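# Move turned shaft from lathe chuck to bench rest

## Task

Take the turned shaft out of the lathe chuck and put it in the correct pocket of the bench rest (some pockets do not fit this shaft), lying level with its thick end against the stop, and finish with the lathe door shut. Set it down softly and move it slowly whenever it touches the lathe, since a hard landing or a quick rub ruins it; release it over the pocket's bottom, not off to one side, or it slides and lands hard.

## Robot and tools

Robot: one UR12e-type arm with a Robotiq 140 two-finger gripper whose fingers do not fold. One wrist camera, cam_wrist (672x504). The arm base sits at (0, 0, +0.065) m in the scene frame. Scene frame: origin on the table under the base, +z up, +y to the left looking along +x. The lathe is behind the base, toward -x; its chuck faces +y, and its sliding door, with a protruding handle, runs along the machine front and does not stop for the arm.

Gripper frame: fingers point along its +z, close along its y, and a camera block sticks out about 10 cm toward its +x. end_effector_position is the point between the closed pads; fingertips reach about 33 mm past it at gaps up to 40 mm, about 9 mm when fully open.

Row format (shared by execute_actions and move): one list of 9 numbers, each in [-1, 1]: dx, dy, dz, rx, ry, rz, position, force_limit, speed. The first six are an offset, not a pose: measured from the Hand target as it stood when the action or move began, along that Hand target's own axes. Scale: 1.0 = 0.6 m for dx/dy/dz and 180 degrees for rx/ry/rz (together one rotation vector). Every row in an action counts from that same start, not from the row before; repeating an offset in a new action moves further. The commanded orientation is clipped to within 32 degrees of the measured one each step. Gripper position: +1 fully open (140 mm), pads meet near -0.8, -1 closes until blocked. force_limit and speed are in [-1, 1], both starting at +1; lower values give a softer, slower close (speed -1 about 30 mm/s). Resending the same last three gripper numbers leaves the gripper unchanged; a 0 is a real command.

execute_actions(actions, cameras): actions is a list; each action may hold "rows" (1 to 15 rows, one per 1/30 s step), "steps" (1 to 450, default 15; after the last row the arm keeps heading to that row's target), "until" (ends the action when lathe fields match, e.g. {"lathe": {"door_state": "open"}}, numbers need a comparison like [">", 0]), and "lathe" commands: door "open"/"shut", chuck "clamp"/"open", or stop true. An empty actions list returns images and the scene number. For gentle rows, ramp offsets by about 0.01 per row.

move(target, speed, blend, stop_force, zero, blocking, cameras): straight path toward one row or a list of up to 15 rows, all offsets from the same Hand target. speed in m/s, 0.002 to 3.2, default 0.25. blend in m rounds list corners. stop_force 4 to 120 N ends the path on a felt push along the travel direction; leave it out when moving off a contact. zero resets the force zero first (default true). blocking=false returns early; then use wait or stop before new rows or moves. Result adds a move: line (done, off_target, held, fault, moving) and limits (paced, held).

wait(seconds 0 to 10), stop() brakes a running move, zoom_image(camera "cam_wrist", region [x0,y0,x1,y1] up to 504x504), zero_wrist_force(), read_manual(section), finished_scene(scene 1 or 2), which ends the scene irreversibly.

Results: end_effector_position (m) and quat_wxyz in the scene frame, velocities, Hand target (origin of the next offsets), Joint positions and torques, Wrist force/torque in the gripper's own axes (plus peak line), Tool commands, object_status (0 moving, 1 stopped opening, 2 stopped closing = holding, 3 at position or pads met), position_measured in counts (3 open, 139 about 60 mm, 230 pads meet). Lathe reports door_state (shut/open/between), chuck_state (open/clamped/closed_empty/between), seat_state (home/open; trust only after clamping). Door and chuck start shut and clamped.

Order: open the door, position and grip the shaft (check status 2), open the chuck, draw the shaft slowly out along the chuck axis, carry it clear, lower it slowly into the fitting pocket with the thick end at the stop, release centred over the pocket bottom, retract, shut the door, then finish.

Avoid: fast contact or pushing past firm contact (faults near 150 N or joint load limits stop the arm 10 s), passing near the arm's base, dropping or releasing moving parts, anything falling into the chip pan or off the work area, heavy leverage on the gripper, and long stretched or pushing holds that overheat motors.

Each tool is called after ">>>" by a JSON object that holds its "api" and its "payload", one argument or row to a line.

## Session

>>> {"api": "execute_actions", "payload": {
  "actions": []
}}

>>> {"api": "execute_actions", "payload": {
  "actions": [
    {"lathe":{"door":"open"},"steps":1}
  ]
}}

Scene clock: 0.00 s.
end_effector_position=(+0.4157, -0.0284, +0.4184) position_measured=3 object_status=3 end_effector_quat_wxyz=(+0.000, +0.008, +1.000, +0.000)
Joint positions: [-0.49 -2.106 2.13 -1.595 -1.571 -0.482]
Joint velocities: within noise
Joint torques (N m): no reading
Wrist force (N): no reading
Wrist torque (N m): no reading
Wrist force, peak (N): no reading
Hand target: +0.4157, -0.0284, +0.4184; +0.000, +0.008, +1.000, +0.000
Tool commands: gripper/position=+1.0 gripper/force_limit=+1.0 gripper/speed=+1.0
lathe: door_state=shut chuck_state=clamped seat_state=home
camera_calibration:
cam_wrist: T_world_to_cam=[[0.0223387, 0.99975, -0.000668605, 0.0315578], [0.93408, -0.0206329, 0.356467, -0.54103], [0.356364, -0.00858753, -0.934308, 0.42386], [0, 0, 0, 1]] pos_world=[0.353612, -0.039073, 0.588896]

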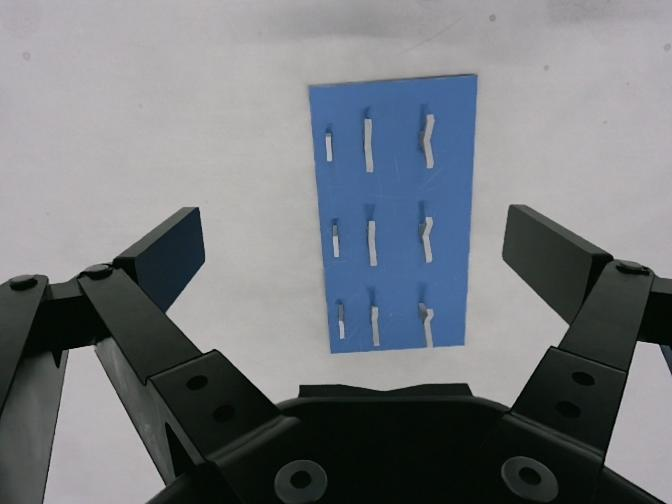

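Scene clock: 0.23 s.
end_effector_position=(+0.4157, -0.0284, +0.4184) position_measured=3 object_status=3 end_effector_quat_wxyz=(+0.000, +0.008, +1.000, +0.000)
Joint positions: [-0.49 -2.106 2.13 -1.595 -1.571 -0.482]
Joint torques (N m): [-0.3 -6.41 -46.61 -4.59 0.17 -0.3]
Wrist force (N): [-0.2 0.0 0.3]
Wrist torque (N m): [0.00 0.05 0.00]
Wrist force, peak (N): [-0.5 -0.4 0.2]
Hand target: +0.4157, -0.0284, +0.4184; +0.000, +0.008, +1.000, +0.000
Tool commands: gripper/position=+1.0 gripper/force_limit=+1.0 gripper/speed=+1.0
lathe: door_state=between chuck_state=clamped seat_state=home

>>> {"api": "move", "payload": {
  "target": [
    [-0.221,0.467,0.167,0.294,-0.307,0.420,1,1,1],
    [-0.221,0.467,0.48,0.294,-0.307,0.420,1,1,1],
    [-0.225,0.25,0.48,0.294,-0.307,0.420,1,1,1]
  ],
  "speed": 0.4,
  "blend": [0.05,0.05,0],
  "cameras": ["cam_wrist"]
}}

Scene clock: 35.80 s.
end_effector_position=(+0.5534, +0.1198, +0.1307) position_measured=3 object_status=3 end_effector_quat_wxyz=(+0.411, +0.572, +0.586, -0.400)
Joint positions: [0.436 -1.126 2.074 -1.696 -2.616 2.466]
Joint torques (N m): [-11.2 -55.54 -15.95 -4.74 -2.91 -2.95]
Wrist force (N): [-1.1 -1.3 2.0]
Wrist torque (N m): [-0.17 0.48 0.15]
Wrist force, peak (N): [-2.8 -1.5 6.4]
Hand target: +0.5533, +0.1197, +0.1306; +0.411, +0.572, +0.586, -0.400
Off the commanded pose: 0.000 m, 0 deg.
lathe: door_state=open chuck_state=clamped seat_state=home
move: done
camera_calibration:
cam_wrist: T_world_to_cam=[[0.999728, 0.0221076, 0.00748685, -0.544716], [-0.00779959, 0.0140938, 0.99987, -0.131114], [0.0219993, -0.999656, 0.0142624, 0.287023], [0, 0, 0, 1]] pos_world=[0.537231, 0.300815, 0.131082]

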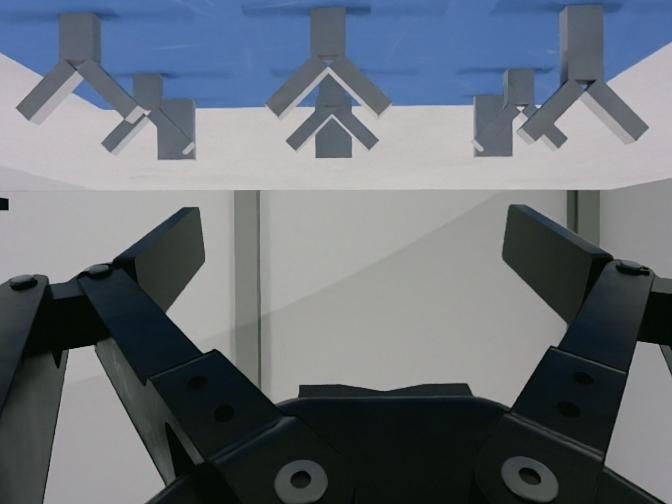

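>>> {"api": "zoom_image", "payload": {
  "camera": "cam_wrist",
  "region": [0, 0, 336, 200]
}}

>>> {"api": "zoom_image", "payload": {
  "camera": "cam_wrist",
  "region": [336, 0, 672, 200]
}}

Scaled by 1.500 from the camera's 672x504 image, which has a finer 960x720 frame.

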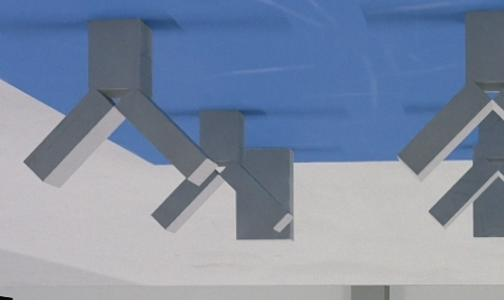

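Scaled by 1.500 from the camera's 672x504 image, which has a finer 960x720 frame.

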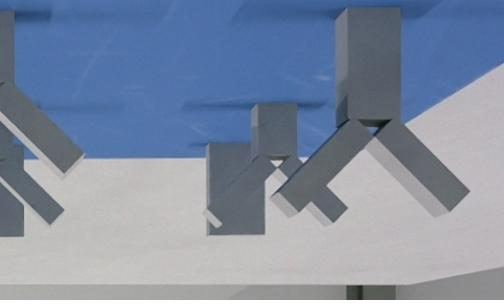

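>>> {"api": "zoom_image", "payload": {
  "camera": "cam_wrist",
  "region": [10, 0, 130, 90]
}}

>>> {"api": "zoom_image", "payload": {
  "camera": "cam_wrist",
  "region": [260, 0, 400, 170]
}}

>>> {"api": "zoom_image", "payload": {
  "camera": "cam_wrist",
  "region": [500, 0, 660, 180]
}}

>>> {"api": "zoom_image", "payload": {
  "camera": "cam_wrist",
  "region": [90, 60, 210, 170]
}}

Scaled by 4.200 from the camera's 672x504 image, which has a finer 960x720 frame.

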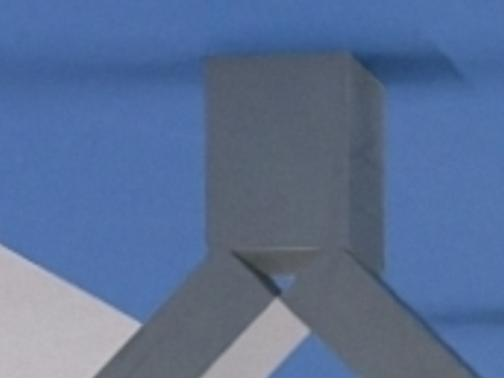

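Scaled by 2.965 from the camera's 672x504 image, which has a finer 960x720 frame.

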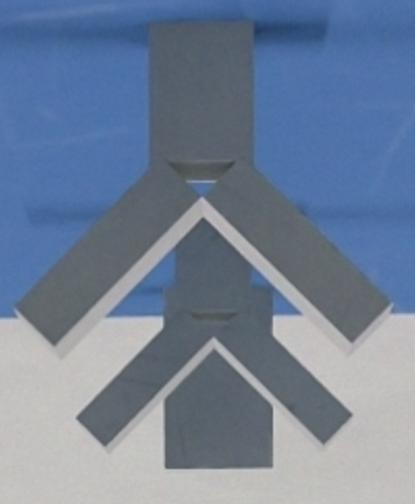

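Scaled by 2.800 from the camera's 672x504 image, which has a finer 960x720 frame.

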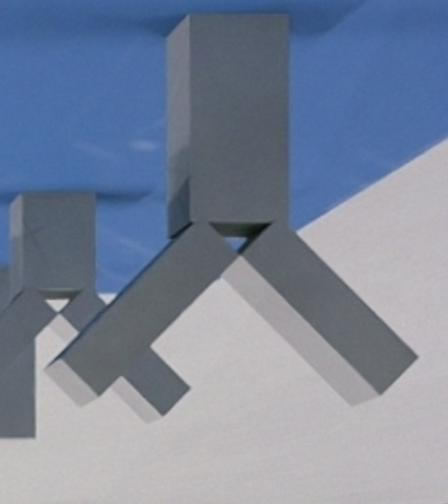

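Scaled by 4.200 from the camera's 672x504 image, which has a finer 960x720 frame.

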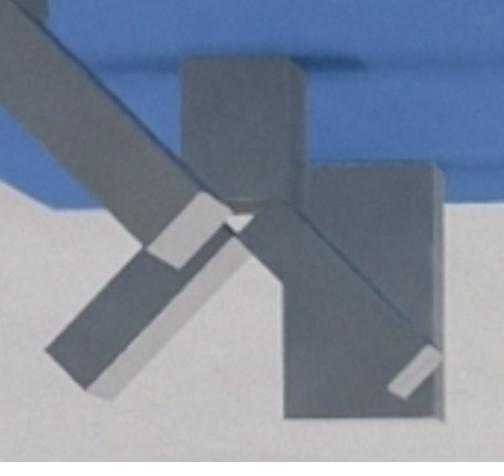

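>>> {"api": "move", "payload": {
  "target": [
    [0.057,0.004,-0.1565,0,0,0,1,1,1],
    [-0.242,-0.026,-0.408,0.002,0.1,0,1,1,1],
    [-0.4455,-0.162,-0.575,0.0078,0.389,0.0028,1,1,1]
  ],
  "speed": 0.4,
  "blend": [0.04,0.06,0]
}}

Scene clock: 96.73 s.
end_effector_position=(+0.4494, +0.3498, +0.4995) position_measured=3 object_status=3 end_effector_quat_wxyz=(-0.004, +0.705, +0.709, -0.004) end_effector_velocity=(-0.001, +0.001, +0.001) end_effector_angular_velocity=(+0.006, +0.001, +0.000)
Joint positions: [0.357 -1.809 1.809 -1.558 -1.567 1.914]
Joint velocities: [-0.001 -0.001 0 0 0.006 -0.001]
Joint torques (N m): [-8.06 -38.62 -56.29 -3.91 3.47 0.56]
Wrist force (N): [-0.3 -0.6 -0.1]
Wrist torque (N m): [-0.14 0.07 -0.09]
Wrist force, peak (N): [-2.6 -1.1 6.5]
Hand target: +0.4495, +0.3498, +0.4996; -0.004, +0.705, +0.709, -0.004
Off the commanded pose: 0.000 m, 0 deg.
lathe: door_state=open chuck_state=clamped seat_state=home
move: done

>>> {"api": "move", "payload": {
  "target": [0.3833,-0.9165,0.01,0.3855,0,0,1,1,1],
  "speed": 0.45
}}

Scene clock: 107.83 s.
end_effector_position=(-0.1017, +0.5766, +0.5004) position_measured=3 object_status=3 end_effector_quat_wxyz=(-0.405, +0.577, +0.581, -0.407)
Joint positions: [0.932 -1.606 1.852 -0.783 -0.727 1.99]
Joint torques (N m): [8.54 -44.49 -45.5 1.04 4.19 -0.41]
Wrist force (N): [1.7 -1.6 1.5]
Wrist torque (N m): [-0.39 -0.27 0.06]
Wrist force, peak (N): [3.8 -1.4 6.0]
Hand target: -0.1018, +0.5766, +0.5004; -0.405, +0.577, +0.581, -0.407
Off the commanded pose: 0.000 m, 0 deg.
lathe: door_state=open chuck_state=clamped seat_state=home
move: done

>>> {"api": "move", "payload": {
  "target": [
    [-0.245,0.118,0.1635,0,0,0,1,1,1],
    [-0.4617,-0.1015,0.669,0,0,0,1,1,1],
    [-0.783,-0.0873,0.9617,0,0,0,1,1,1]
  ],
  "speed": [0.3,0.3,0.15],
  "blend": [0.04,0.04,0],
  "cameras": ["cam_wrist"]
}}

Scene clock: 119.30 s.
end_effector_position=(-0.6595, +0.1037, +0.3530) position_measured=3 object_status=3 end_effector_quat_wxyz=(-0.405, +0.577, +0.581, -0.407)
Joint positions: [2.334 -1.627 2.67 -3.697 -0.811 4.363]
Joint torques (N m): [6.63 -18.12 -14.37 -6.05 -0.47 -0.75]
Wrist force (N): [1.6 -1.0 1.4]
Wrist torque (N m): [-0.25 -0.27 0.18]
Wrist force, peak (N): [5.0 -3.2 -0.8]
Hand target: -0.6594, +0.1036, +0.3530; -0.405, +0.577, +0.581, -0.407
Off the commanded pose: 0.000 m, 0 deg.
lathe: door_state=open chuck_state=clamped seat_state=home
move: done
camera_calibration:
cam_wrist: T_world_to_cam=[[0.339092, -0.00386443, -0.940745, 0.568279], [0.338091, -0.932681, 0.125697, 0.272176], [-0.877901, -0.360681, -0.314958, -0.249035], [0, 0, 0, 1]] pos_world=[-0.503348, 0.166228, 0.421958]

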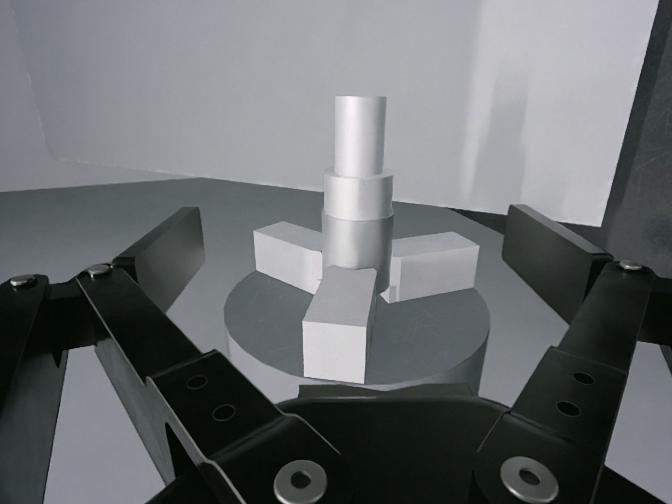

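>>> {"api": "zoom_image", "payload": {
  "camera": "cam_wrist",
  "region": [290, 80, 430, 300]
}}

Scaled by 2.291 from the camera's 672x504 image, which has a finer 960x720 frame.

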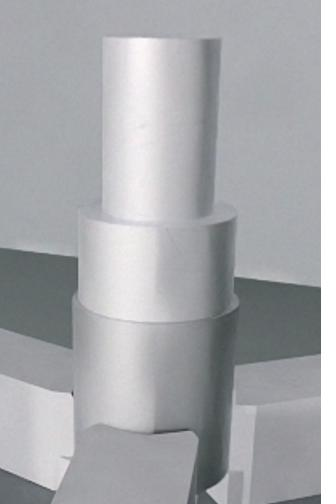

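>>> {"api": "move", "payload": {
  "target": [-0.0043,0.0078,0.146,0,0,0,1,1,1],
  "speed": 0.08,
  "cameras": ["cam_wrist"]
}}

Scene clock: 147.67 s.
end_effector_position=(-0.7402, +0.1006, +0.3188) position_measured=3 object_status=3 end_effector_quat_wxyz=(-0.405, +0.577, +0.581, -0.407)
Joint positions: [2.495 -1.387 2.537 -3.862 -0.955 4.455]
Joint torques (N m): [2.62 -41.85 -15.12 -2.46 3.24 -3.68]
Wrist force (N): [1.7 -1.3 1.8]
Wrist torque (N m): [-0.33 -0.26 0.11]
Wrist force, peak (N): [1.7 -0.9 3.1]
Hand target: -0.7402, +0.1006, +0.3188; -0.405, +0.577, +0.581, -0.407
Off the commanded pose: 0.000 m, 0 deg.
lathe: door_state=open chuck_state=clamped seat_state=home
move: done
camera_calibration:
cam_wrist: T_world_to_cam=[[0.339117, -0.00402805, -0.940736, 0.563496], [0.337924, -0.932727, 0.125809, 0.300828], [-0.877956, -0.360561, -0.314942, -0.331793], [0, 0, 0, 1]] pos_world=[-0.584047, 0.163228, 0.387758]

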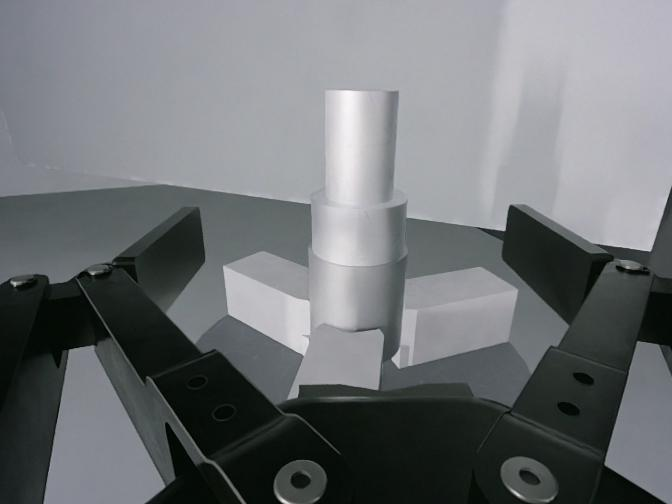

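>>> {"api": "move", "payload": {
  "target": [0,0.006,0.0503,0,0,0,1,1,1],
  "speed": 0.05,
  "stop_force": 12,
  "cameras": ["cam_wrist"]
}}

>>> {"api": "zero_wrist_force", "payload": {

}}

Scene clock: 160.07 s.
end_effector_position=(-0.7673, +0.1004, +0.3051) position_measured=3 object_status=3 end_effector_quat_wxyz=(-0.405, +0.577, +0.581, -0.407)
Joint positions: [2.534 -1.318 2.49 -3.895 -0.991 4.474]
Joint torques (N m): [-10.13 -66.97 -10.72 -2.38 3.74 -4.07]
Wrist force (N): [2.0 -1.7 1.4]
Wrist torque (N m): [-0.41 -0.32 0.11]
Wrist force, peak (N): [2.3 -1.8 1.6]
Hand target: -0.7673, +0.1004, +0.3051; -0.405, +0.577, +0.581, -0.407
Off the commanded pose: 0.000 m, 0 deg.
lathe: door_state=open chuck_state=clamped seat_state=home
move: done
camera_calibration:
cam_wrist: T_world_to_cam=[[0.339156, -0.0038744, -0.940722, 0.559791], [0.337957, -0.932732, 0.125684, 0.31159], [-0.877928, -0.36055, -0.315032, -0.359924], [0, 0, 0, 1]] pos_world=[-0.611147, 0.163028, 0.374058]

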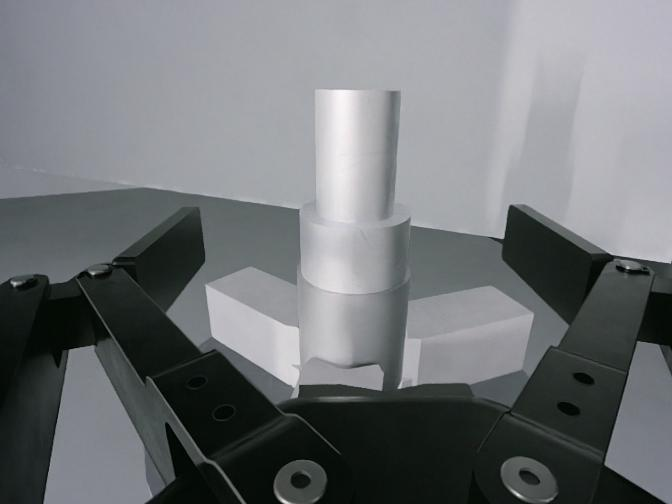

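Wrist force sensor zeroed.

>>> {"api": "execute_actions", "payload": {
  "actions": [
    {"rows":[[0,0,0,0,0,0,-1,-1,-1]],"steps":150}
  ],
  "cameras": ["cam_wrist"]
}}

Scene clock: 170.23 s.
end_effector_position=(-0.7673, +0.1004, +0.3051) position_measured=155 object_status=2 end_effector_quat_wxyz=(-0.405, +0.577, +0.581, -0.407)
Joint positions: [2.534 -1.318 2.49 -3.895 -0.991 4.474]
Joint torques (N m): [2.69 -66.88 -35.66 -7.44 3.87 -3.96]
Wrist force (N, zeroed by zero_wrist_force): [1.0 4.7 -8.4]
Wrist torque (N m, zeroed by zero_wrist_force): [-0.17 0.05 0.20]
Wrist force, peak (N, zeroed by zero_wrist_force): [1.2 4.4 -8.7]
Hand target: -0.7673, +0.1004, +0.3051; -0.405, +0.577, +0.581, -0.407
Off the commanded pose: 0.000 m, 0 deg.
lathe: door_state=open chuck_state=clamped seat_state=home
camera_calibration:
cam_wrist: T_world_to_cam=[[0.339156, -0.0038744, -0.940722, 0.559791], [0.337957, -0.932732, 0.125684, 0.31159], [-0.877928, -0.36055, -0.315032, -0.359924], [0, 0, 0, 1]] pos_world=[-0.611147, 0.163028, 0.374058]

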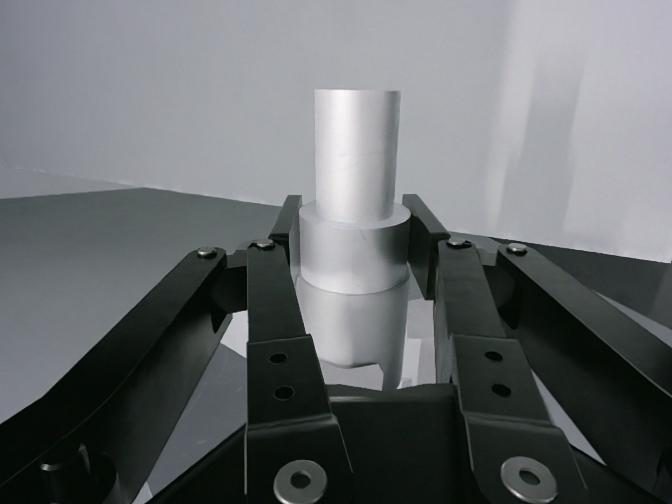

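>>> {"api": "execute_actions", "payload": {
  "actions": [
    {"rows":[[0,0,0,0,0,0,-0.98,0.8,-1]],"steps":60},
    {"lathe":{"chuck":"open"},"steps":120,"until":{"lathe":{"chuck_state":"open"}}}
  ]
}}

Scene clock: 179.17 s.
end_effector_position=(-0.7674, +0.1005, +0.3051) position_measured=157 object_status=2 end_effector_quat_wxyz=(-0.405, +0.577, +0.581, -0.407)
Joint positions: [2.534 -1.318 2.489 -3.895 -0.991 4.474]
Joint torques (N m): [4.94 -50.78 -17.77 -8.75 3.71 -3.66]
Wrist force (N, zeroed by zero_wrist_force): [2.8 6.2 2.4]
Wrist torque (N m, zeroed by zero_wrist_force): [-0.11 0.11 -0.04]
Wrist force, peak (N, zeroed by zero_wrist_force): [0.3 6.7 -39.8]
Hand target: -0.7673, +0.1004, +0.3051; -0.405, +0.577, +0.581, -0.407
Off the commanded pose: 0.000 m, 0 deg.
lathe: door_state=open chuck_state=open seat_state=home

>>> {"api": "move", "payload": {
  "target": [0.117,0,0,0,0,0,-0.98,0.8,-1],
  "speed": 0.02
}}

Scene clock: 187.33 s.
end_effector_position=(-0.7678, +0.1707, +0.3051) position_measured=157 object_status=2 end_effector_quat_wxyz=(-0.405, +0.577, +0.581, -0.407)
Joint positions: [2.409 -1.303 2.456 -3.837 -0.878 4.408]
Joint torques (N m): [7.47 -43.62 -24.09 -7.4 -0.19 0.36]
Wrist force (N, zeroed by zero_wrist_force): [-0.2 6.7 2.5]
Wrist torque (N m, zeroed by zero_wrist_force): [0.03 0.07 -0.05]
Wrist force, peak (N, zeroed by zero_wrist_force): [4.8 5.9 3.3]
Hand target: -0.7677, +0.1706, +0.3051; -0.405, +0.577, +0.581, -0.407
Off the commanded pose: 0.000 m, 0 deg.
lathe: door_state=open chuck_state=open seat_state=open
move: done

>>> {"api": "move", "payload": {
  "target": [
    [0.033,-0.025,-0.199,0,0,0,-0.98,0.8,-1],
    [0.217,-0.028,-0.484,0,0,0,-0.98,0.8,-1],
    [0.465,0.0105,-0.736,0,0,0,-0.98,0.8,-1],
    [0.548,0.065,-0.982,0,0,0,-0.98,0.8,-1]
  ],
  "speed": [0.15,0.18,0.22,0.22],
  "blend": [0.02,0.04,0.05,0]
}}

Scene clock: 196.27 s.
end_effector_position=(-0.2025, +0.5027, +0.4692) position_measured=157 object_status=2 end_effector_quat_wxyz=(-0.405, +0.577, +0.581, -0.407)
Joint positions: [1.007 -1.778 2.062 -0.868 -0.664 2.051]
Joint torques (N m): [-10.34 -26.85 -47.09 0.37 2.63 0.65]
Wrist force (N, zeroed by zero_wrist_force): [-0.1 6.7 2.3]
Wrist torque (N m, zeroed by zero_wrist_force): [0.00 0.04 -0.18]
Wrist force, peak (N, zeroed by zero_wrist_force): [-0.5 6.6 6.2]
Hand target: -0.2024, +0.5027, +0.4692; -0.405, +0.577, +0.581, -0.407
Off the commanded pose: 0.000 m, 0 deg.
lathe: door_state=open chuck_state=open seat_state=open
move: done

>>> {"api": "move", "payload": {
  "target": [-0.088,0.315,-0.8655,-0.389,0,0,-0.98,0.8,-1],
  "speed": 0.3
}}

>>> {"api": "execute_actions", "payload": {
  "actions": [
    {"lathe":{"door":"shut"},"steps":1}
  ],
  "cameras": ["cam_wrist"]
}}

Scene clock: 215.37 s.
end_effector_position=(+0.3504, +0.4531, +0.4682) position_measured=157 object_status=2 end_effector_quat_wxyz=(-0.001, +0.705, +0.709, -0.001)
Joint positions: [0.612 -1.807 1.864 -1.626 -1.57 2.168]
Joint torques (N m): [-1.9 -54.4 -60.96 -7.9 -1.6 3.48]
Wrist force (N, zeroed by zero_wrist_force): [-2.3 0.9 4.8]
Wrist torque (N m, zeroed by zero_wrist_force): [0.24 0.53 -0.11]
Wrist force, peak (N, zeroed by zero_wrist_force): [0.1 6.1 7.6]
Hand target: +0.3505, +0.4531, +0.4684; -0.001, +0.705, +0.709, +0.000
Off the commanded pose: 0.000 m, 0 deg.
lathe: door_state=open chuck_state=open seat_state=open
move: done

Scene clock: 215.60 s.
end_effector_position=(+0.3505, +0.4531, +0.4683) position_measured=157 object_status=2 end_effector_quat_wxyz=(-0.001, +0.705, +0.709, +0.000)
Joint positions: [0.612 -1.807 1.864 -1.626 -1.57 2.168]
Joint torques (N m): [1.32 -56.2 -60.67 -7.78 -2.2 3.16]
Wrist force (N, zeroed by zero_wrist_force): [-2.3 0.7 4.9]
Wrist torque (N m, zeroed by zero_wrist_force): [0.19 0.55 -0.11]
Wrist force, peak (N, zeroed by zero_wrist_force): [-2.5 1.1 5.2]
Hand target: +0.3505, +0.4531, +0.4684; -0.001, +0.705, +0.709, +0.000
Tool commands: gripper/position=-0.98 gripper/force_limit=+0.8 gripper/speed=-1.0
Off the commanded pose: 0.000 m, 0 deg.
lathe: door_state=between chuck_state=open seat_state=open
camera_calibration:
cam_wrist: T_world_to_cam=[[0.999996, -0.000463693, -0.0028321, -0.33683], [0.000572702, -0.934766, 0.355265, 0.253849], [-0.00281208, -0.355265, -0.934762, 0.781099], [0, 0, 0, 1]] pos_world=[0.33888, 0.51463, 0.639004]

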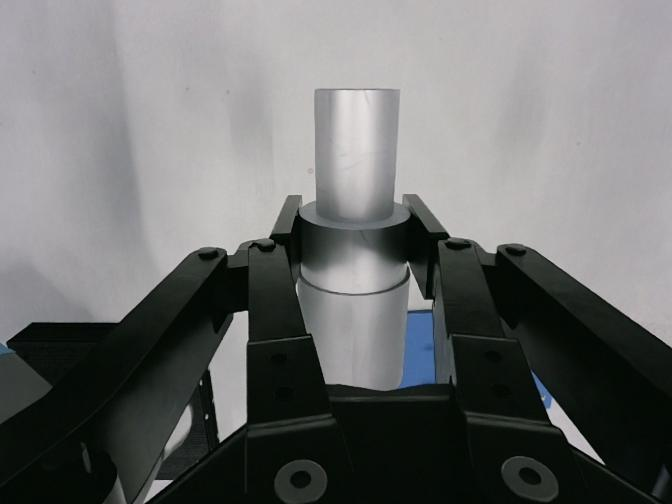

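>>> {"api": "zoom_image", "payload": {
  "camera": "cam_wrist",
  "region": [270, 190, 440, 410]
}}

Scaled by 2.291 from the camera's 672x504 image, which has a finer 960x720 frame.

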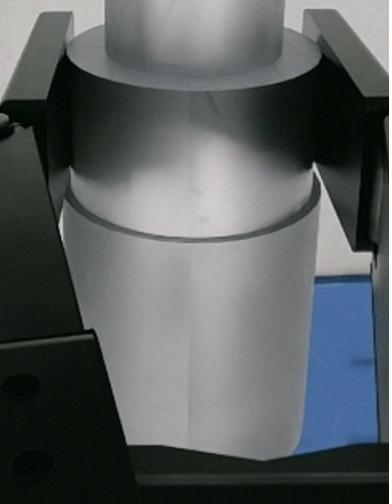

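>>> {"api": "move", "payload": {
  "target": [
    [-0.5,0.4,0.15,0,0,-0.0089,-0.98,0.8,-1],
    [-0.683,0.631,0.35,0,0,-0.0089,-0.98,0.8,-1],
    [-0.683,0.631,0.495,0,0,-0.0089,-0.98,0.8,-1]
  ],
  "speed": 0.25,
  "blend": [0.05,0.03,0],
  "cameras": ["cam_wrist"]
}}

Scene clock: 235.47 s.
end_effector_position=(+0.7311, +0.0456, +0.1708) position_measured=157 object_status=2 end_effector_quat_wxyz=(-0.001, +0.695, +0.719, +0.000)
Joint positions: [-0.169 -1.36 1.983 -2.192 -1.572 1.36]
Joint torques (N m): [10.74 -59.59 -38.73 -7.68 -1.45 3.33]
Wrist force (N, zeroed by zero_wrist_force): [-2.8 1.1 5.2]
Wrist torque (N m, zeroed by zero_wrist_force): [0.28 0.62 -0.11]
Wrist force, peak (N, zeroed by zero_wrist_force): [-2.7 0.6 10.6]
Hand target: +0.7311, +0.0456, +0.1707; -0.001, +0.695, +0.719, +0.000
Off the commanded pose: 0.000 m, 0 deg.
lathe: door_state=shut chuck_state=open seat_state=open
move: done
camera_calibration:
cam_wrist: T_world_to_cam=[[0.999618, 0.027486, -0.0027837, -0.719537], [0.0266823, -0.934416, 0.355184, -0.0407008], [0.00716144, -0.355122, -0.934792, 0.352004], [0, 0, 0, 1]] pos_world=[0.717827, 0.10675, 0.341504]

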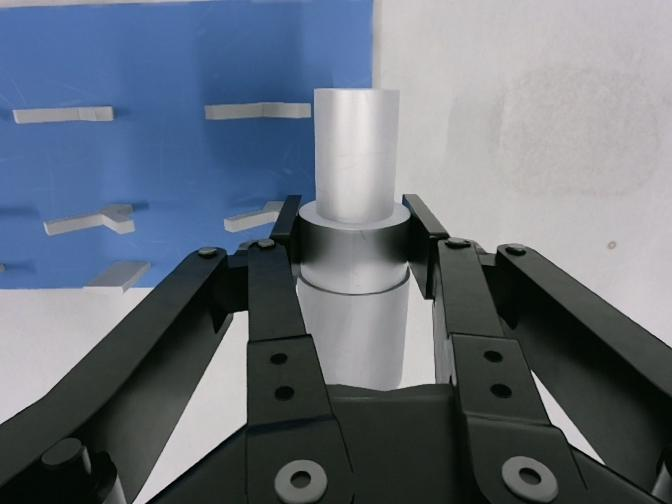

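>>> {"api": "zoom_image", "payload": {
  "camera": "cam_wrist",
  "region": [180, 0, 440, 300]
}}

>>> {"api": "zoom_image", "payload": {
  "camera": "cam_wrist",
  "region": [0, 80, 200, 300]
}}

Scaled by 1.680 from the camera's 672x504 image, which has a finer 960x720 frame.

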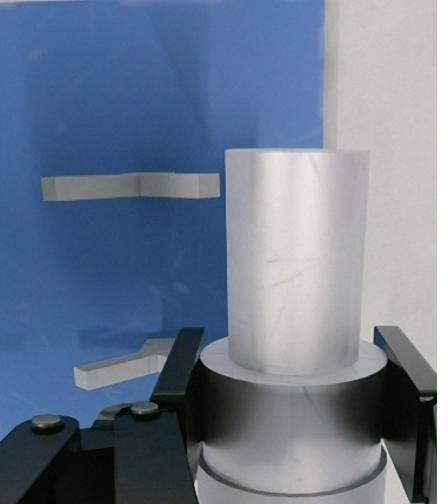

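Scaled by 2.291 from the camera's 672x504 image, which has a finer 960x720 frame.

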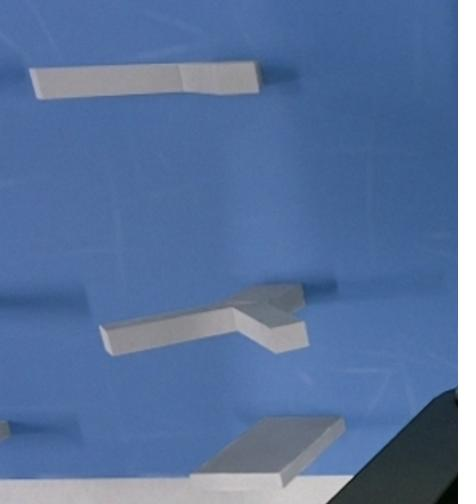

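>>> {"api": "move", "payload": {
  "target": [
    [0.0267,-0.0967,0,0,0,-0.0033,-0.98,0.8,-1],
    [0.0267,-0.0967,0.085,0,0,-0.0033,-0.98,0.8,-1]
  ],
  "speed": [0.12,0.08],
  "blend": [0,0],
  "cameras": ["cam_wrist"]
}}

>>> {"api": "zoom_image", "payload": {
  "camera": "cam_wrist",
  "region": [180, 60, 560, 300]
}}

Scene clock: 296.93 s.
end_effector_position=(+0.6724, +0.0597, +0.1196) position_measured=157 object_status=2 end_effector_quat_wxyz=(-0.001, +0.691, +0.723, +0.000)
Joint positions: [-0.164 -1.385 2.13 -2.314 -1.572 1.355]
Joint torques (N m): [-5.82 -82.15 -48.31 -3.31 0.66 -0.26]
Wrist force (N, zeroed by zero_wrist_force): [-2.8 0.7 4.4]
Wrist torque (N m, zeroed by zero_wrist_force): [0.19 0.63 -0.08]
Wrist force, peak (N, zeroed by zero_wrist_force): [-2.9 0.8 7.1]
Hand target: +0.6725, +0.0597, +0.1198; -0.001, +0.691, +0.723, +0.000
Off the commanded pose: 0.000 m, 0 deg.
lathe: door_state=shut chuck_state=open seat_state=open
move: done
camera_calibration:
cam_wrist: T_world_to_cam=[[0.999278, 0.0378548, -0.00309435, -0.661604], [0.0364856, -0.934105, 0.355128, -0.0143523], [0.0105529, -0.354985, -0.934812, 0.307287], [0, 0, 0, 1]] pos_world=[0.658407, 0.120721, 0.290305]

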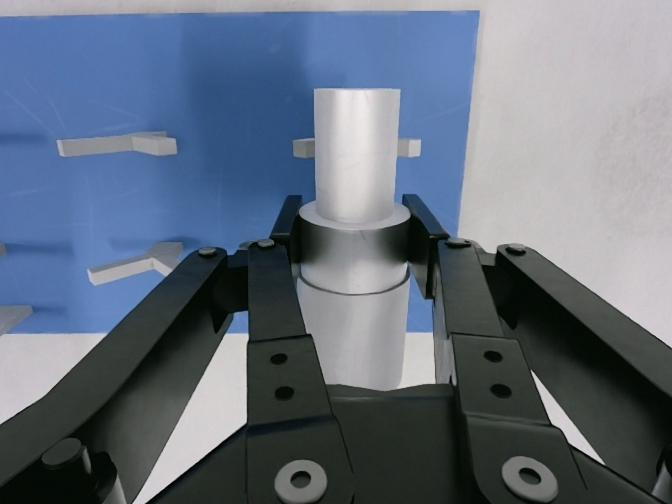

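Scaled by 1.326 from the camera's 672x504 image, which has a finer 960x720 frame.

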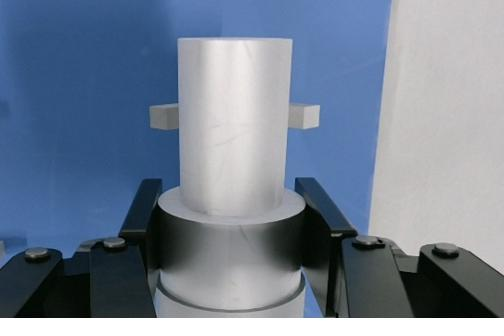

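>>> {"api": "move", "payload": {
  "target": [0,0.0033,0.0747,0,0,0,-0.98,0.8,-1],
  "speed": 0.012,
  "stop_force": 5
}}

Scene clock: 309.63 s.
end_effector_position=(+0.6737, +0.0597, +0.0939) position_measured=157 object_status=2 end_effector_quat_wxyz=(-0.001, +0.691, +0.723, +0.000)
Joint positions: [-0.163 -1.349 2.146 -2.366 -1.572 1.355]
Joint torques (N m): [-0.1 -80.62 -43.04 -2 1.14 2.96]
Wrist force (N, zeroed by zero_wrist_force): [-4.5 5.9 2.3]
Wrist torque (N m, zeroed by zero_wrist_force): [0.10 0.43 -0.36]
Wrist force, peak (N, zeroed by zero_wrist_force): [-5.3 9.9 1.5]
Hand target: +0.6737, +0.0597, +0.0939; -0.001, +0.691, +0.723, +0.000 (not the last commanded pose)
Off the commanded pose: 0.019 m, 0 deg.
lathe: door_state=shut chuck_state=open seat_state=open
move: contact

>>> {"api": "move", "payload": {
  "target": [0,0.0022,-0.0045,0,0,0,-0.98,0.8,-1],
  "speed": 0.02
}}

>>> {"api": "move", "payload": {
  "target": [-0.055,0,0,0,0,0,-0.98,0.8,-1],
  "speed": 0.01,
  "stop_force": 4
}}

Scene clock: 316.97 s.
end_effector_position=(+0.6750, +0.0598, +0.0966) position_measured=157 object_status=2 end_effector_quat_wxyz=(-0.001, +0.691, +0.723, +0.000)
Joint positions: [-0.163 -1.35 2.141 -2.36 -1.572 1.356]
Joint torques (N m): [7.77 -78.72 -41.76 -5.69 1.15 3.15]
Wrist force (N, zeroed by zero_wrist_force): [-2.9 0.9 5.0]
Wrist torque (N m, zeroed by zero_wrist_force): [0.25 0.66 -0.12]
Wrist force, peak (N, zeroed by zero_wrist_force): [-4.9 6.4 2.3]
Hand target: +0.6750, +0.0598, +0.0966; -0.001, +0.691, +0.723, +0.000
Off the commanded pose: 0.000 m, 0 deg.
lathe: door_state=shut chuck_state=open seat_state=open
move: done

Scene clock: 318.87 s.
end_effector_position=(+0.6755, +0.0483, +0.0966) position_measured=157 object_status=2 end_effector_quat_wxyz=(-0.001, +0.691, +0.723, +0.000)
Joint positions: [-0.18 -1.351 2.142 -2.36 -1.572 1.339]
Joint torques (N m): [4.71 -72.75 -37.85 -7.34 -4.16 3.37]
Wrist force (N, zeroed by zero_wrist_force): [1.3 1.6 3.8]
Wrist torque (N m, zeroed by zero_wrist_force): [0.21 0.71 -0.21]
Wrist force, peak (N, zeroed by zero_wrist_force): [14.7 -2.0 -1.2]
Hand target: +0.6755, +0.0484, +0.0966; -0.001, +0.691, +0.723, +0.000 (not the last commanded pose)
Off the commanded pose: 0.022 m, 0 deg.
lathe: door_state=shut chuck_state=open seat_state=open
move: contact

>>> {"api": "move", "payload": {
  "target": [0.0012,0,0,0,0,0,-0.98,0.8,-1],
  "speed": 0.01
}}

>>> {"api": "move", "payload": {
  "target": [0,0,0.017,0,0,0,-0.98,0.8,-1],
  "speed": 0.005,
  "stop_force": 4
}}

Scene clock: 325.43 s.
end_effector_position=(+0.6755, +0.0491, +0.0966) position_measured=157 object_status=2 end_effector_quat_wxyz=(-0.001, +0.691, +0.723, +0.000)
Joint positions: [-0.179 -1.351 2.142 -2.36 -1.572 1.34]
Joint torques (N m): [7.08 -42.65 -47.08 -5.61 -0.25 3.08]
Wrist force (N, zeroed by zero_wrist_force): [-2.9 0.7 4.8]
Wrist torque (N m, zeroed by zero_wrist_force): [0.20 0.64 -0.19]
Wrist force, peak (N, zeroed by zero_wrist_force): [-3.1 0.8 5.0]
Hand target: +0.6755, +0.0491, +0.0966; -0.001, +0.691, +0.723, +0.000
Off the commanded pose: 0.000 m, 0 deg.
lathe: door_state=shut chuck_state=open seat_state=open
move: done

Scene clock: 327.67 s.
end_effector_position=(+0.6755, +0.0491, +0.0923) position_measured=157 object_status=2 end_effector_quat_wxyz=(-0.001, +0.691, +0.723, +0.000)
Joint positions: [-0.179 -1.345 2.145 -2.369 -1.572 1.34]
Joint torques (N m): [0.06 -83.19 -43.31 -1.96 -0.17 0.19]
Wrist force (N, zeroed by zero_wrist_force): [-4.6 4.8 3.5]
Wrist torque (N m, zeroed by zero_wrist_force): [0.16 0.62 -0.35]
Wrist force, peak (N, zeroed by zero_wrist_force): [-4.5 7.1 2.7]
Hand target: +0.6755, +0.0491, +0.0923; -0.001, +0.691, +0.723, +0.000 (not the last commanded pose)
Off the commanded pose: 0.006 m, 0 deg.
lathe: door_state=shut chuck_state=open seat_state=open
move: contact

>>> {"api": "move", "payload": {
  "target": [0,0.004,-0.001,0,0,0,-0.98,0.8,-1],
  "speed": 0.02
}}

>>> {"api": "move", "payload": {
  "target": [0,0,0.013,0,0,0,-0.98,0.8,-1],
  "speed": 0.005,
  "stop_force": 4
}}

Scene clock: 335.07 s.
end_effector_position=(+0.6778, +0.0492, +0.0928) position_measured=157 object_status=2 end_effector_quat_wxyz=(-0.001, +0.691, +0.723, +0.000)
Joint positions: [-0.178 -1.342 2.14 -2.366 -1.572 1.341]
Joint torques (N m): [0.97 -47.19 -72.34 -25.01 0.34 0.75]
Wrist force (N, zeroed by zero_wrist_force): [4.4 -54.7 -17.5]
Wrist torque (N m, zeroed by zero_wrist_force): [1.45 0.31 1.33]
Wrist force, peak (N, zeroed by zero_wrist_force): [6.8 -58.1 -13.9]
Hand target: +0.6779, +0.0492, +0.0929; -0.001, +0.691, +0.723, +0.000
Off the commanded pose: 0.000 m, 0 deg.
lathe: door_state=shut chuck_state=open seat_state=open
move: done

Scene clock: 335.63 s.
end_effector_position=(+0.6779, +0.0492, +0.0928) position_measured=157 object_status=2 end_effector_quat_wxyz=(-0.001, +0.691, +0.723, +0.000)
Joint positions: [-0.178 -1.342 2.14 -2.367 -1.572 1.341]
Joint torques (N m): [0.54 -69.23 -66.87 -21.99 0.28 0.8]
Wrist force (N, zeroed by zero_wrist_force): [5.8 -63.9 -30.8]
Wrist torque (N m, zeroed by zero_wrist_force): [1.55 0.33 1.34]
Wrist force, peak (N, zeroed by zero_wrist_force): [6.5 -66.0 -30.3]
Hand target: +0.6779, +0.0492, +0.0928; -0.001, +0.691, +0.723, +0.000 (not the last commanded pose)
Off the commanded pose: 0.008 m, 0 deg.
lathe: door_state=shut chuck_state=open seat_state=open
move: contact

>>> {"api": "move", "payload": {
  "target": [0,-0.002,-0.0012,0,0,0,-0.98,0.8,-1],
  "speed": 0.01
}}

Scene clock: 341.37 s.
end_effector_position=(+0.6767, +0.0492, +0.0936) position_measured=157 object_status=2 end_effector_quat_wxyz=(-0.001, +0.691, +0.723, +0.000)
Joint positions: [-0.178 -1.345 2.142 -2.366 -1.572 1.34]
Joint torques (N m): [-9.12 -77.62 -26.01 -3.11 1.74 -3.63]
Wrist force (N, zeroed by zero_wrist_force): [-2.6 0.9 4.8]
Wrist torque (N m, zeroed by zero_wrist_force): [0.25 0.58 -0.16]
Wrist force, peak (N, zeroed by zero_wrist_force): [6.2 -63.9 -30.5]
Hand target: +0.6767, +0.0492, +0.0936; -0.001, +0.691, +0.723, +0.000
Off the commanded pose: 0.000 m, 0 deg.
lathe: door_state=shut chuck_state=open seat_state=open
move: done

>>> {"api": "move", "payload": {
  "target": [0,-0.0007,0.013,0,0,0,-0.98,0.8,-1],
  "speed": 0.004,
  "stop_force": 4
}}

Scene clock: 347.40 s.
end_effector_position=(+0.6766, +0.0492, +0.0930) position_measured=157 object_status=2 end_effector_quat_wxyz=(-0.001, +0.691, +0.723, +0.000)
Joint positions: [-0.178 -1.344 2.142 -2.367 -1.572 1.34]
Joint torques (N m): [-5.87 -82.4 -47.37 -4.41 2.18 2.12]
Wrist force (N, zeroed by zero_wrist_force): [-4.6 -2.3 3.0]
Wrist torque (N m, zeroed by zero_wrist_force): [0.32 0.47 0.00]
Wrist force, peak (N, zeroed by zero_wrist_force): [-4.9 -2.3 2.7]
Hand target: +0.6766, +0.0492, +0.0930; -0.001, +0.691, +0.723, +0.000 (not the last commanded pose)
Off the commanded pose: 0.007 m, 0 deg.
lathe: door_state=shut chuck_state=open seat_state=open
move: contact

>>> {"api": "move", "payload": {
  "target": [
    [0,0,-0.0008,0,0,0,-0.98,0.8,-1],
    [0,-0.0015,-0.0008,0,0,0,-0.98,0.8,-1]
  ],
  "speed": 0.01
}}

>>> {"api": "move", "payload": {
  "target": [0,0,0.013,0,0,0,-0.98,0.8,-1],
  "speed": 0.003,
  "stop_force": 5
}}

Scene clock: 354.83 s.
end_effector_position=(+0.6757, +0.0492, +0.0935) position_measured=157 object_status=2 end_effector_quat_wxyz=(-0.001, +0.691, +0.722, +0.000)
Joint positions: [-0.179 -1.346 2.144 -2.366 -1.572 1.34]
Joint torques (N m): [-8.11 -65.83 -30.58 -7.66 2.21 -3.81]
Wrist force (N, zeroed by zero_wrist_force): [-2.6 0.7 4.8]
Wrist torque (N m, zeroed by zero_wrist_force): [0.20 0.59 -0.14]
Wrist force, peak (N, zeroed by zero_wrist_force): [-5.2 -2.4 3.0]
Hand target: +0.6757, +0.0491, +0.0935; -0.001, +0.691, +0.723, +0.000
Off the commanded pose: 0.000 m, 0 deg.
lathe: door_state=shut chuck_state=open seat_state=open
move: done

Scene clock: 356.07 s.
end_effector_position=(+0.6756, +0.0491, +0.0920) position_measured=157 object_status=2 end_effector_quat_wxyz=(-0.001, +0.691, +0.723, +0.000)
Joint positions: [-0.179 -1.344 2.145 -2.369 -1.572 1.34]
Joint torques (N m): [-7.68 -79.03 -38.33 -2.62 0.32 -3.68]
Wrist force (N, zeroed by zero_wrist_force): [0.8 0.9 -3.0]
Wrist torque (N m, zeroed by zero_wrist_force): [0.29 0.40 -0.08]
Wrist force, peak (N, zeroed by zero_wrist_force): [-2.9 0.7 5.1]
Hand target: +0.6757, +0.0491, +0.0921; -0.001, +0.691, +0.723, +0.000 (not the last commanded pose)
Off the commanded pose: 0.006 m, 0 deg.
lathe: door_state=shut chuck_state=open seat_state=open
move: contact

>>> {"api": "move", "payload": {
  "target": [0,0,0.0003,0,-0.0028,0,-0.98,0.8,-1],
  "speed": 0.02
}}

>>> {"api": "move", "payload": {
  "target": [0,0,0.0004,0,-0.0028,0,-0.98,0.8,-1],
  "speed": 0.02
}}

Scene clock: 365.30 s.
end_effector_position=(+0.6758, +0.0491, +0.0920) position_measured=157 object_status=2 end_effector_quat_wxyz=(+0.003, +0.691, +0.723, -0.003)
Joint positions: [-0.174 -1.344 2.145 -2.372 -1.581 1.344]
Joint torques (N m): [-1.02 -42.42 -29.47 -6.58 0.59 1.48]
Wrist force (N, zeroed by zero_wrist_force): [-2.9 0.9 4.7]
Wrist torque (N m, zeroed by zero_wrist_force): [0.25 0.67 -0.19]
Wrist force, peak (N, zeroed by zero_wrist_force): [-3.0 0.9 4.9]
Hand target: +0.6757, +0.0491, +0.0919; +0.003, +0.691, +0.723, -0.003
Off the commanded pose: 0.000 m, 0 deg.
lathe: door_state=shut chuck_state=open seat_state=open
move: done

Scene clock: 366.00 s.
end_effector_position=(+0.6757, +0.0491, +0.0917) position_measured=157 object_status=2 end_effector_quat_wxyz=(+0.006, +0.691, +0.722, -0.006)
Joint positions: [-0.17 -1.343 2.145 -2.375 -1.589 1.349]
Joint torques (N m): [-1.58 -46.17 -27.85 -6.3 0.42 1.47]
Wrist force (N, zeroed by zero_wrist_force): [-2.2 0.8 5.0]
Wrist torque (N m, zeroed by zero_wrist_force): [0.23 0.63 -0.20]
Wrist force, peak (N, zeroed by zero_wrist_force): [-3.1 0.7 5.1]
Hand target: +0.6757, +0.0491, +0.0917; +0.006, +0.691, +0.723, -0.006
Off the commanded pose: 0.000 m, 0 deg.
lathe: door_state=shut chuck_state=open seat_state=open
move: done

>>> {"api": "move", "payload": {
  "target": [0,0,0.01,0,0,0,-0.98,0.8,-1],
  "speed": 0.003,
  "stop_force": 5
}}

Scene clock: 371.30 s.
end_effector_position=(+0.6757, +0.0491, +0.0915) position_measured=157 object_status=2 end_effector_quat_wxyz=(+0.006, +0.691, +0.723, -0.006)
Joint positions: [-0.17 -1.343 2.145 -2.375 -1.589 1.349]
Joint torques (N m): [-4.66 -82.82 -46.01 -3.81 -2.55 -2.72]
Wrist force (N, zeroed by zero_wrist_force): [-0.7 -1.1 1.4]
Wrist torque (N m, zeroed by zero_wrist_force): [0.19 0.46 -0.16]
Wrist force, peak (N, zeroed by zero_wrist_force): [2.7 -4.4 -5.3]
Hand target: +0.6757, +0.0491, +0.0915; +0.006, +0.691, +0.723, -0.006 (not the last commanded pose)
Off the commanded pose: 0.006 m, 0 deg.
lathe: door_state=shut chuck_state=open seat_state=open
move: contact

>>> {"api": "move", "payload": {
  "target": [0,0,0.0006,0,-0.0028,0,-0.98,0.8,-1],
  "speed": 0.01
}}

>>> {"api": "move", "payload": {
  "target": [0,0,0.0006,0,-0.0028,0,-0.98,0.8,-1],
  "speed": 0.01,
  "cameras": ["cam_wrist"]
}}

Scene clock: 390.87 s.
end_effector_position=(+0.6758, +0.0491, +0.0913) position_measured=157 object_status=2 end_effector_quat_wxyz=(+0.009, +0.691, +0.722, -0.009)
Joint positions: [-0.165 -1.342 2.145 -2.378 -1.598 1.353]
Joint torques (N m): [-8.39 -24.5 -25.12 -9.71 -1.36 1.5]
Wrist force (N, zeroed by zero_wrist_force): [6.2 -17.6 -28.4]
Wrist torque (N m, zeroed by zero_wrist_force): [0.11 0.88 -0.06]
Wrist force, peak (N, zeroed by zero_wrist_force): [6.2 -17.6 -28.4]
Hand target: +0.6757, +0.0491, +0.0912; +0.009, +0.691, +0.722, -0.009
Off the commanded pose: 0.000 m, 0 deg.
lathe: door_state=shut chuck_state=open seat_state=open
move: done

Scene clock: 391.57 s.
end_effector_position=(+0.6757, +0.0491, +0.0908) position_measured=157 object_status=2 end_effector_quat_wxyz=(+0.012, +0.691, +0.722, -0.012)
Joint positions: [-0.161 -1.34 2.145 -2.381 -1.606 1.358]
Joint torques (N m): [-10.19 -8.66 -19.32 -10.86 -0.99 0.93]
Wrist force (N, zeroed by zero_wrist_force): [8.7 -30.4 -59.9]
Wrist torque (N m, zeroed by zero_wrist_force): [0.80 0.67 0.31]
Wrist force, peak (N, zeroed by zero_wrist_force): [8.6 -30.5 -60.2]
Hand target: +0.6757, +0.0491, +0.0908; +0.012, +0.691, +0.722, -0.012
Off the commanded pose: 0.000 m, 0 deg.
lathe: door_state=shut chuck_state=open seat_state=open
move: done
camera_calibration:
cam_wrist: T_world_to_cam=[[0.999282, 0.0378151, -0.00241296, -0.664703], [0.0357872, -0.92093, 0.388081, -0.0173099], [0.0124531, -0.387888, -0.921622, 0.275734], [0, 0, 0, 1]] pos_world=[0.661411, 0.116149, 0.259236]

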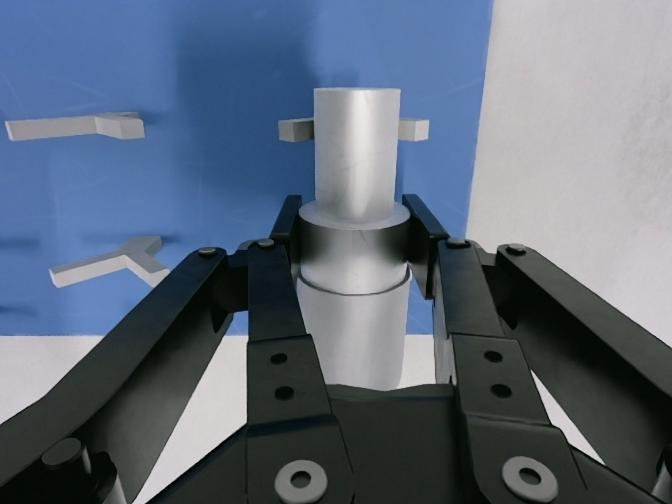

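>>> {"api": "move", "payload": {
  "target": [0,-0.0008,-0.0012,0,0,0,-0.98,0.8,-1],
  "speed": 0.01
}}

>>> {"api": "move", "payload": {
  "target": [0,0,0.01,0,0,0,-0.98,0.8,-1],
  "speed": 0.003,
  "stop_force": 4
}}

Scene clock: 398.17 s.
end_effector_position=(+0.6752, +0.0491, +0.0915) position_measured=157 object_status=2 end_effector_quat_wxyz=(+0.012, +0.691, +0.722, -0.012)
Joint positions: [-0.161 -1.342 2.146 -2.38 -1.606 1.357]
Joint torques (N m): [-7.88 -82.02 -25.26 -2.91 -1.66 -3.41]
Wrist force (N, zeroed by zero_wrist_force): [-1.8 4.0 4.3]
Wrist torque (N m, zeroed by zero_wrist_force): [0.18 0.67 -0.32]
Wrist force, peak (N, zeroed by zero_wrist_force): [8.9 -30.8 -60.2]
Hand target: +0.6752, +0.0491, +0.0915; +0.012, +0.691, +0.722, -0.012
Off the commanded pose: 0.000 m, 0 deg.
lathe: door_state=shut chuck_state=open seat_state=open
move: done

Scene clock: 399.00 s.
end_effector_position=(+0.6752, +0.0491, +0.0913) position_measured=157 object_status=2 end_effector_quat_wxyz=(+0.012, +0.691, +0.722, -0.012)
Joint positions: [-0.161 -1.342 2.146 -2.38 -1.606 1.357]
Joint torques (N m): [-8.37 -78.23 -41.07 -1.33 -2.19 -3.01]
Wrist force (N, zeroed by zero_wrist_force): [2.8 6.7 -1.2]
Wrist torque (N m, zeroed by zero_wrist_force): [0.20 0.62 -0.29]
Wrist force, peak (N, zeroed by zero_wrist_force): [2.7 6.9 -2.1]
Hand target: +0.6752, +0.0491, +0.0914; +0.012, +0.691, +0.722, -0.012 (not the last commanded pose)
Off the commanded pose: 0.006 m, 0 deg.
lathe: door_state=shut chuck_state=open seat_state=open
move: contact

>>> {"api": "move", "payload": {
  "target": [0,0.0005,-0.0003,0,0,0,-0.98,0.8,-1],
  "speed": 0.005
}}

>>> {"api": "move", "payload": {
  "target": [0,0,0.01,0,0,0,-0.98,0.8,-1],
  "speed": 0.003,
  "stop_force": 4
}}

Scene clock: 405.07 s.
end_effector_position=(+0.6755, +0.0491, +0.0917) position_measured=157 object_status=2 end_effector_quat_wxyz=(+0.012, +0.691, +0.722, -0.012)
Joint positions: [-0.161 -1.342 2.145 -2.38 -1.606 1.358]
Joint torques (N m): [3.44 -41.56 -48.1 -4.72 -1.94 2.95]
Wrist force (N, zeroed by zero_wrist_force): [2.1 -1.5 4.1]
Wrist torque (N m, zeroed by zero_wrist_force): [0.30 0.71 -0.05]
Wrist force, peak (N, zeroed by zero_wrist_force): [2.9 6.6 -1.2]
Hand target: +0.6755, +0.0491, +0.0916; +0.012, +0.691, +0.722, -0.012
Off the commanded pose: 0.000 m, 0 deg.
lathe: door_state=shut chuck_state=open seat_state=open
move: done

Scene clock: 406.53 s.
end_effector_position=(+0.6757, +0.0491, +0.0912) position_measured=157 object_status=2 end_effector_quat_wxyz=(+0.012, +0.691, +0.722, -0.012)
Joint positions: [-0.161 -1.341 2.145 -2.381 -1.606 1.358]
Joint torques (N m): [-3.04 -81.23 -47.67 -3.91 -2.29 2.38]
Wrist force (N, zeroed by zero_wrist_force): [6.3 -2.9 -0.7]
Wrist torque (N m, zeroed by zero_wrist_force): [0.14 0.66 -0.14]
Wrist force, peak (N, zeroed by zero_wrist_force): [7.6 -7.6 -11.0]
Hand target: +0.6757, +0.0491, +0.0912; +0.012, +0.691, +0.722, -0.012 (not the last commanded pose)
Off the commanded pose: 0.006 m, 0 deg.
lathe: door_state=shut chuck_state=open seat_state=open
move: contact

>>> {"api": "move", "payload": {
  "target": [0.0012,-0.0003,-0.0005,0,0,0,-0.98,0.8,-1],
  "speed": 0.005
}}

>>> {"api": "move", "payload": {
  "target": [0,0,0.01,0,0,0,-0.98,0.8,-1],
  "speed": 0.003,
  "stop_force": 6
}}

Scene clock: 420.23 s.
end_effector_position=(+0.6755, +0.0498, +0.0916) position_measured=157 object_status=2 end_effector_quat_wxyz=(+0.012, +0.691, +0.722, -0.012)
Joint positions: [-0.16 -1.342 2.145 -2.38 -1.606 1.359]
Joint torques (N m): [6.99 -83.49 -32.37 -2.98 -2.24 2.72]
Wrist force (N, zeroed by zero_wrist_force): [-2.6 0.9 4.6]
Wrist torque (N m, zeroed by zero_wrist_force): [0.25 0.63 -0.18]
Wrist force, peak (N, zeroed by zero_wrist_force): [6.9 -2.4 0.9]
Hand target: +0.6755, +0.0498, +0.0915; +0.012, +0.691, +0.722, -0.012
Off the commanded pose: 0.000 m, 0 deg.
lathe: door_state=shut chuck_state=open seat_state=open
move: done

Scene clock: 421.20 s.
end_effector_position=(+0.6755, +0.0498, +0.0910) position_measured=157 object_status=2 end_effector_quat_wxyz=(+0.012, +0.691, +0.722, -0.012)
Joint positions: [-0.16 -1.341 2.146 -2.381 -1.606 1.359]
Joint torques (N m): [3.11 -78.73 -40.46 -2.68 -2.54 1.59]
Wrist force (N, zeroed by zero_wrist_force): [1.3 0.6 -3.6]
Wrist torque (N m, zeroed by zero_wrist_force): [0.17 0.42 -0.15]
Wrist force, peak (N, zeroed by zero_wrist_force): [2.0 -4.5 -10.8]
Hand target: +0.6755, +0.0498, +0.0911; +0.012, +0.691, +0.722, -0.012 (not the last commanded pose)
Off the commanded pose: 0.006 m, 0 deg.
lathe: door_state=shut chuck_state=open seat_state=open
move: contact

>>> {"api": "move", "payload": {
  "target": [0.0008,0,-0.0003,0,-0.0016,0,-0.98,0.8,-1],
  "speed": 0.005
}}

>>> {"api": "move", "payload": {
  "target": [0,0,0.01,0,0,0,-0.98,0.8,-1],
  "speed": 0.003,
  "stop_force": 6
}}

Scene clock: 433.37 s.
end_effector_position=(+0.6755, +0.0503, +0.0913) position_measured=157 object_status=2 end_effector_quat_wxyz=(+0.014, +0.691, +0.722, -0.014)
Joint positions: [-0.156 -1.341 2.145 -2.382 -1.611 1.362]
Joint torques (N m): [-0.49 -41.88 -47.78 -7.5 -1.15 2.21]
Wrist force (N, zeroed by zero_wrist_force): [-2.5 0.7 4.5]
Wrist torque (N m, zeroed by zero_wrist_force): [0.20 0.64 -0.18]
Wrist force, peak (N, zeroed by zero_wrist_force): [-3.0 0.8 4.8]
Hand target: +0.6755, +0.0503, +0.0913; +0.014, +0.691, +0.722, -0.014
Off the commanded pose: 0.000 m, 0 deg.
lathe: door_state=shut chuck_state=open seat_state=open
move: done

Scene clock: 434.03 s.
end_effector_position=(+0.6756, +0.0503, +0.0911) position_measured=157 object_status=2 end_effector_quat_wxyz=(+0.014, +0.691, +0.722, -0.014)
Joint positions: [-0.156 -1.341 2.145 -2.383 -1.611 1.362]
Joint torques (N m): [3.1 -73.92 -34.73 -4.56 -0.27 1.02]
Wrist force (N, zeroed by zero_wrist_force): [-1.7 -9.6 -13.0]
Wrist torque (N m, zeroed by zero_wrist_force): [0.20 0.64 -0.18]
Wrist force, peak (N, zeroed by zero_wrist_force): [-1.8 -10.7 -13.7]
Hand target: +0.6756, +0.0503, +0.0911; +0.014, +0.691, +0.722, -0.014 (not the last commanded pose)
Off the commanded pose: 0.006 m, 0 deg.
lathe: door_state=shut chuck_state=open seat_state=open
move: contact

>>> {"api": "move", "payload": {
  "target": [0,-0.0005,-0.0007,0,0,0,-0.98,0.8,-1],
  "speed": 0.005
}}

>>> {"api": "move", "payload": {
  "target": [-0.01,0,0,0,0,0,-0.98,0.8,-1],
  "speed": 0.006,
  "stop_force": 4
}}

>>> {"api": "move", "payload": {
  "target": [0.0004,0,0,0,0,0,-0.98,0.8,-1],
  "speed": 0.005
}}

>>> {"api": "move", "payload": {
  "target": [0,0,0.01,0,0,0,-0.98,0.8,-1],
  "speed": 0.003,
  "stop_force": 5
}}

Scene clock: 442.80 s.
end_effector_position=(+0.6753, +0.0503, +0.0915) position_measured=157 object_status=2 end_effector_quat_wxyz=(+0.014, +0.691, +0.722, -0.014)
Joint positions: [-0.157 -1.342 2.146 -2.382 -1.611 1.362]
Joint torques (N m): [-4.78 -81.19 -27.62 -3.27 -2.17 -0.62]
Wrist force (N, zeroed by zero_wrist_force): [-2.6 0.7 4.7]
Wrist torque (N m, zeroed by zero_wrist_force): [0.20 0.65 -0.19]
Wrist force, peak (N, zeroed by zero_wrist_force): [-2.1 -9.8 -12.9]
Hand target: +0.6753, +0.0503, +0.0915; +0.014, +0.691, +0.722, -0.014
Off the commanded pose: 0.000 m, 0 deg.
lathe: door_state=shut chuck_state=open seat_state=open
move: done

Scene clock: 443.70 s.
end_effector_position=(+0.6754, +0.0493, +0.0916) position_measured=157 object_status=2 end_effector_quat_wxyz=(+0.014, +0.691, +0.722, -0.014)
Joint positions: [-0.158 -1.342 2.146 -2.382 -1.611 1.36]
Joint torques (N m): [6.76 -71.3 -33.88 -4.46 -1.96 3.58]
Wrist force (N, zeroed by zero_wrist_force): [0.6 2.1 4.0]
Wrist torque (N m, zeroed by zero_wrist_force): [0.19 0.68 -0.22]
Wrist force, peak (N, zeroed by zero_wrist_force): [9.2 -0.6 1.2]
Hand target: +0.6754, +0.0493, +0.0916; +0.014, +0.691, +0.722, -0.014 (not the last commanded pose)
Off the commanded pose: 0.005 m, 0 deg.
lathe: door_state=shut chuck_state=open seat_state=open
move: contact

Scene clock: 444.40 s.
end_effector_position=(+0.6753, +0.0495, +0.0916) position_measured=157 object_status=2 end_effector_quat_wxyz=(+0.014, +0.691, +0.722, -0.014)
Joint positions: [-0.158 -1.342 2.146 -2.382 -1.611 1.361]
Joint torques (N m): [8.58 -52.89 -42.15 -4.47 -2.64 2.96]
Wrist force (N, zeroed by zero_wrist_force): [-3.0 0.6 4.9]
Wrist torque (N m, zeroed by zero_wrist_force): [0.18 0.73 -0.10]
Wrist force, peak (N, zeroed by zero_wrist_force): [-2.8 0.7 5.0]
Hand target: +0.6754, +0.0495, +0.0916; +0.014, +0.691, +0.722, -0.014
Off the commanded pose: 0.000 m, 0 deg.
lathe: door_state=shut chuck_state=open seat_state=open
move: done

Scene clock: 445.37 s.
end_effector_position=(+0.6754, +0.0495, +0.0909) position_measured=157 object_status=2 end_effector_quat_wxyz=(+0.014, +0.691, +0.722, -0.014)
Joint positions: [-0.158 -1.341 2.146 -2.383 -1.611 1.361]
Joint torques (N m): [4.18 -75.08 -41.66 -2.25 -1.89 1.99]
Wrist force (N, zeroed by zero_wrist_force): [-3.2 -0.9 -8.5]
Wrist torque (N m, zeroed by zero_wrist_force): [0.22 0.70 -0.28]
Wrist force, peak (N, zeroed by zero_wrist_force): [-3.0 -3.0 -12.2]
Hand target: +0.6755, +0.0495, +0.0910; +0.014, +0.691, +0.722, -0.014 (not the last commanded pose)
Off the commanded pose: 0.005 m, 0 deg.
lathe: door_state=shut chuck_state=open seat_state=open
move: contact

>>> {"api": "move", "payload": {
  "target": [0,-0.0001,-0.00015,0,0,0,-0.98,0.8,-1],
  "speed": 0.005
}}

Scene clock: 450.40 s.
end_effector_position=(+0.6755, +0.0495, +0.0911) position_measured=157 object_status=2 end_effector_quat_wxyz=(+0.014, +0.691, +0.722, -0.014)
Joint positions: [-0.158 -1.341 2.146 -2.383 -1.611 1.361]
Joint torques (N m): [1.37 -83.91 -34.79 -3.42 0.49 0.83]
Wrist force (N, zeroed by zero_wrist_force): [-2.7 0.6 4.6]
Wrist torque (N m, zeroed by zero_wrist_force): [0.13 0.67 -0.11]
Wrist force, peak (N, zeroed by zero_wrist_force): [-3.3 -1.1 -7.8]
Hand target: +0.6754, +0.0495, +0.0911; +0.014, +0.691, +0.722, -0.014
Off the commanded pose: 0.000 m, 0 deg.
lathe: door_state=shut chuck_state=open seat_state=open
move: done


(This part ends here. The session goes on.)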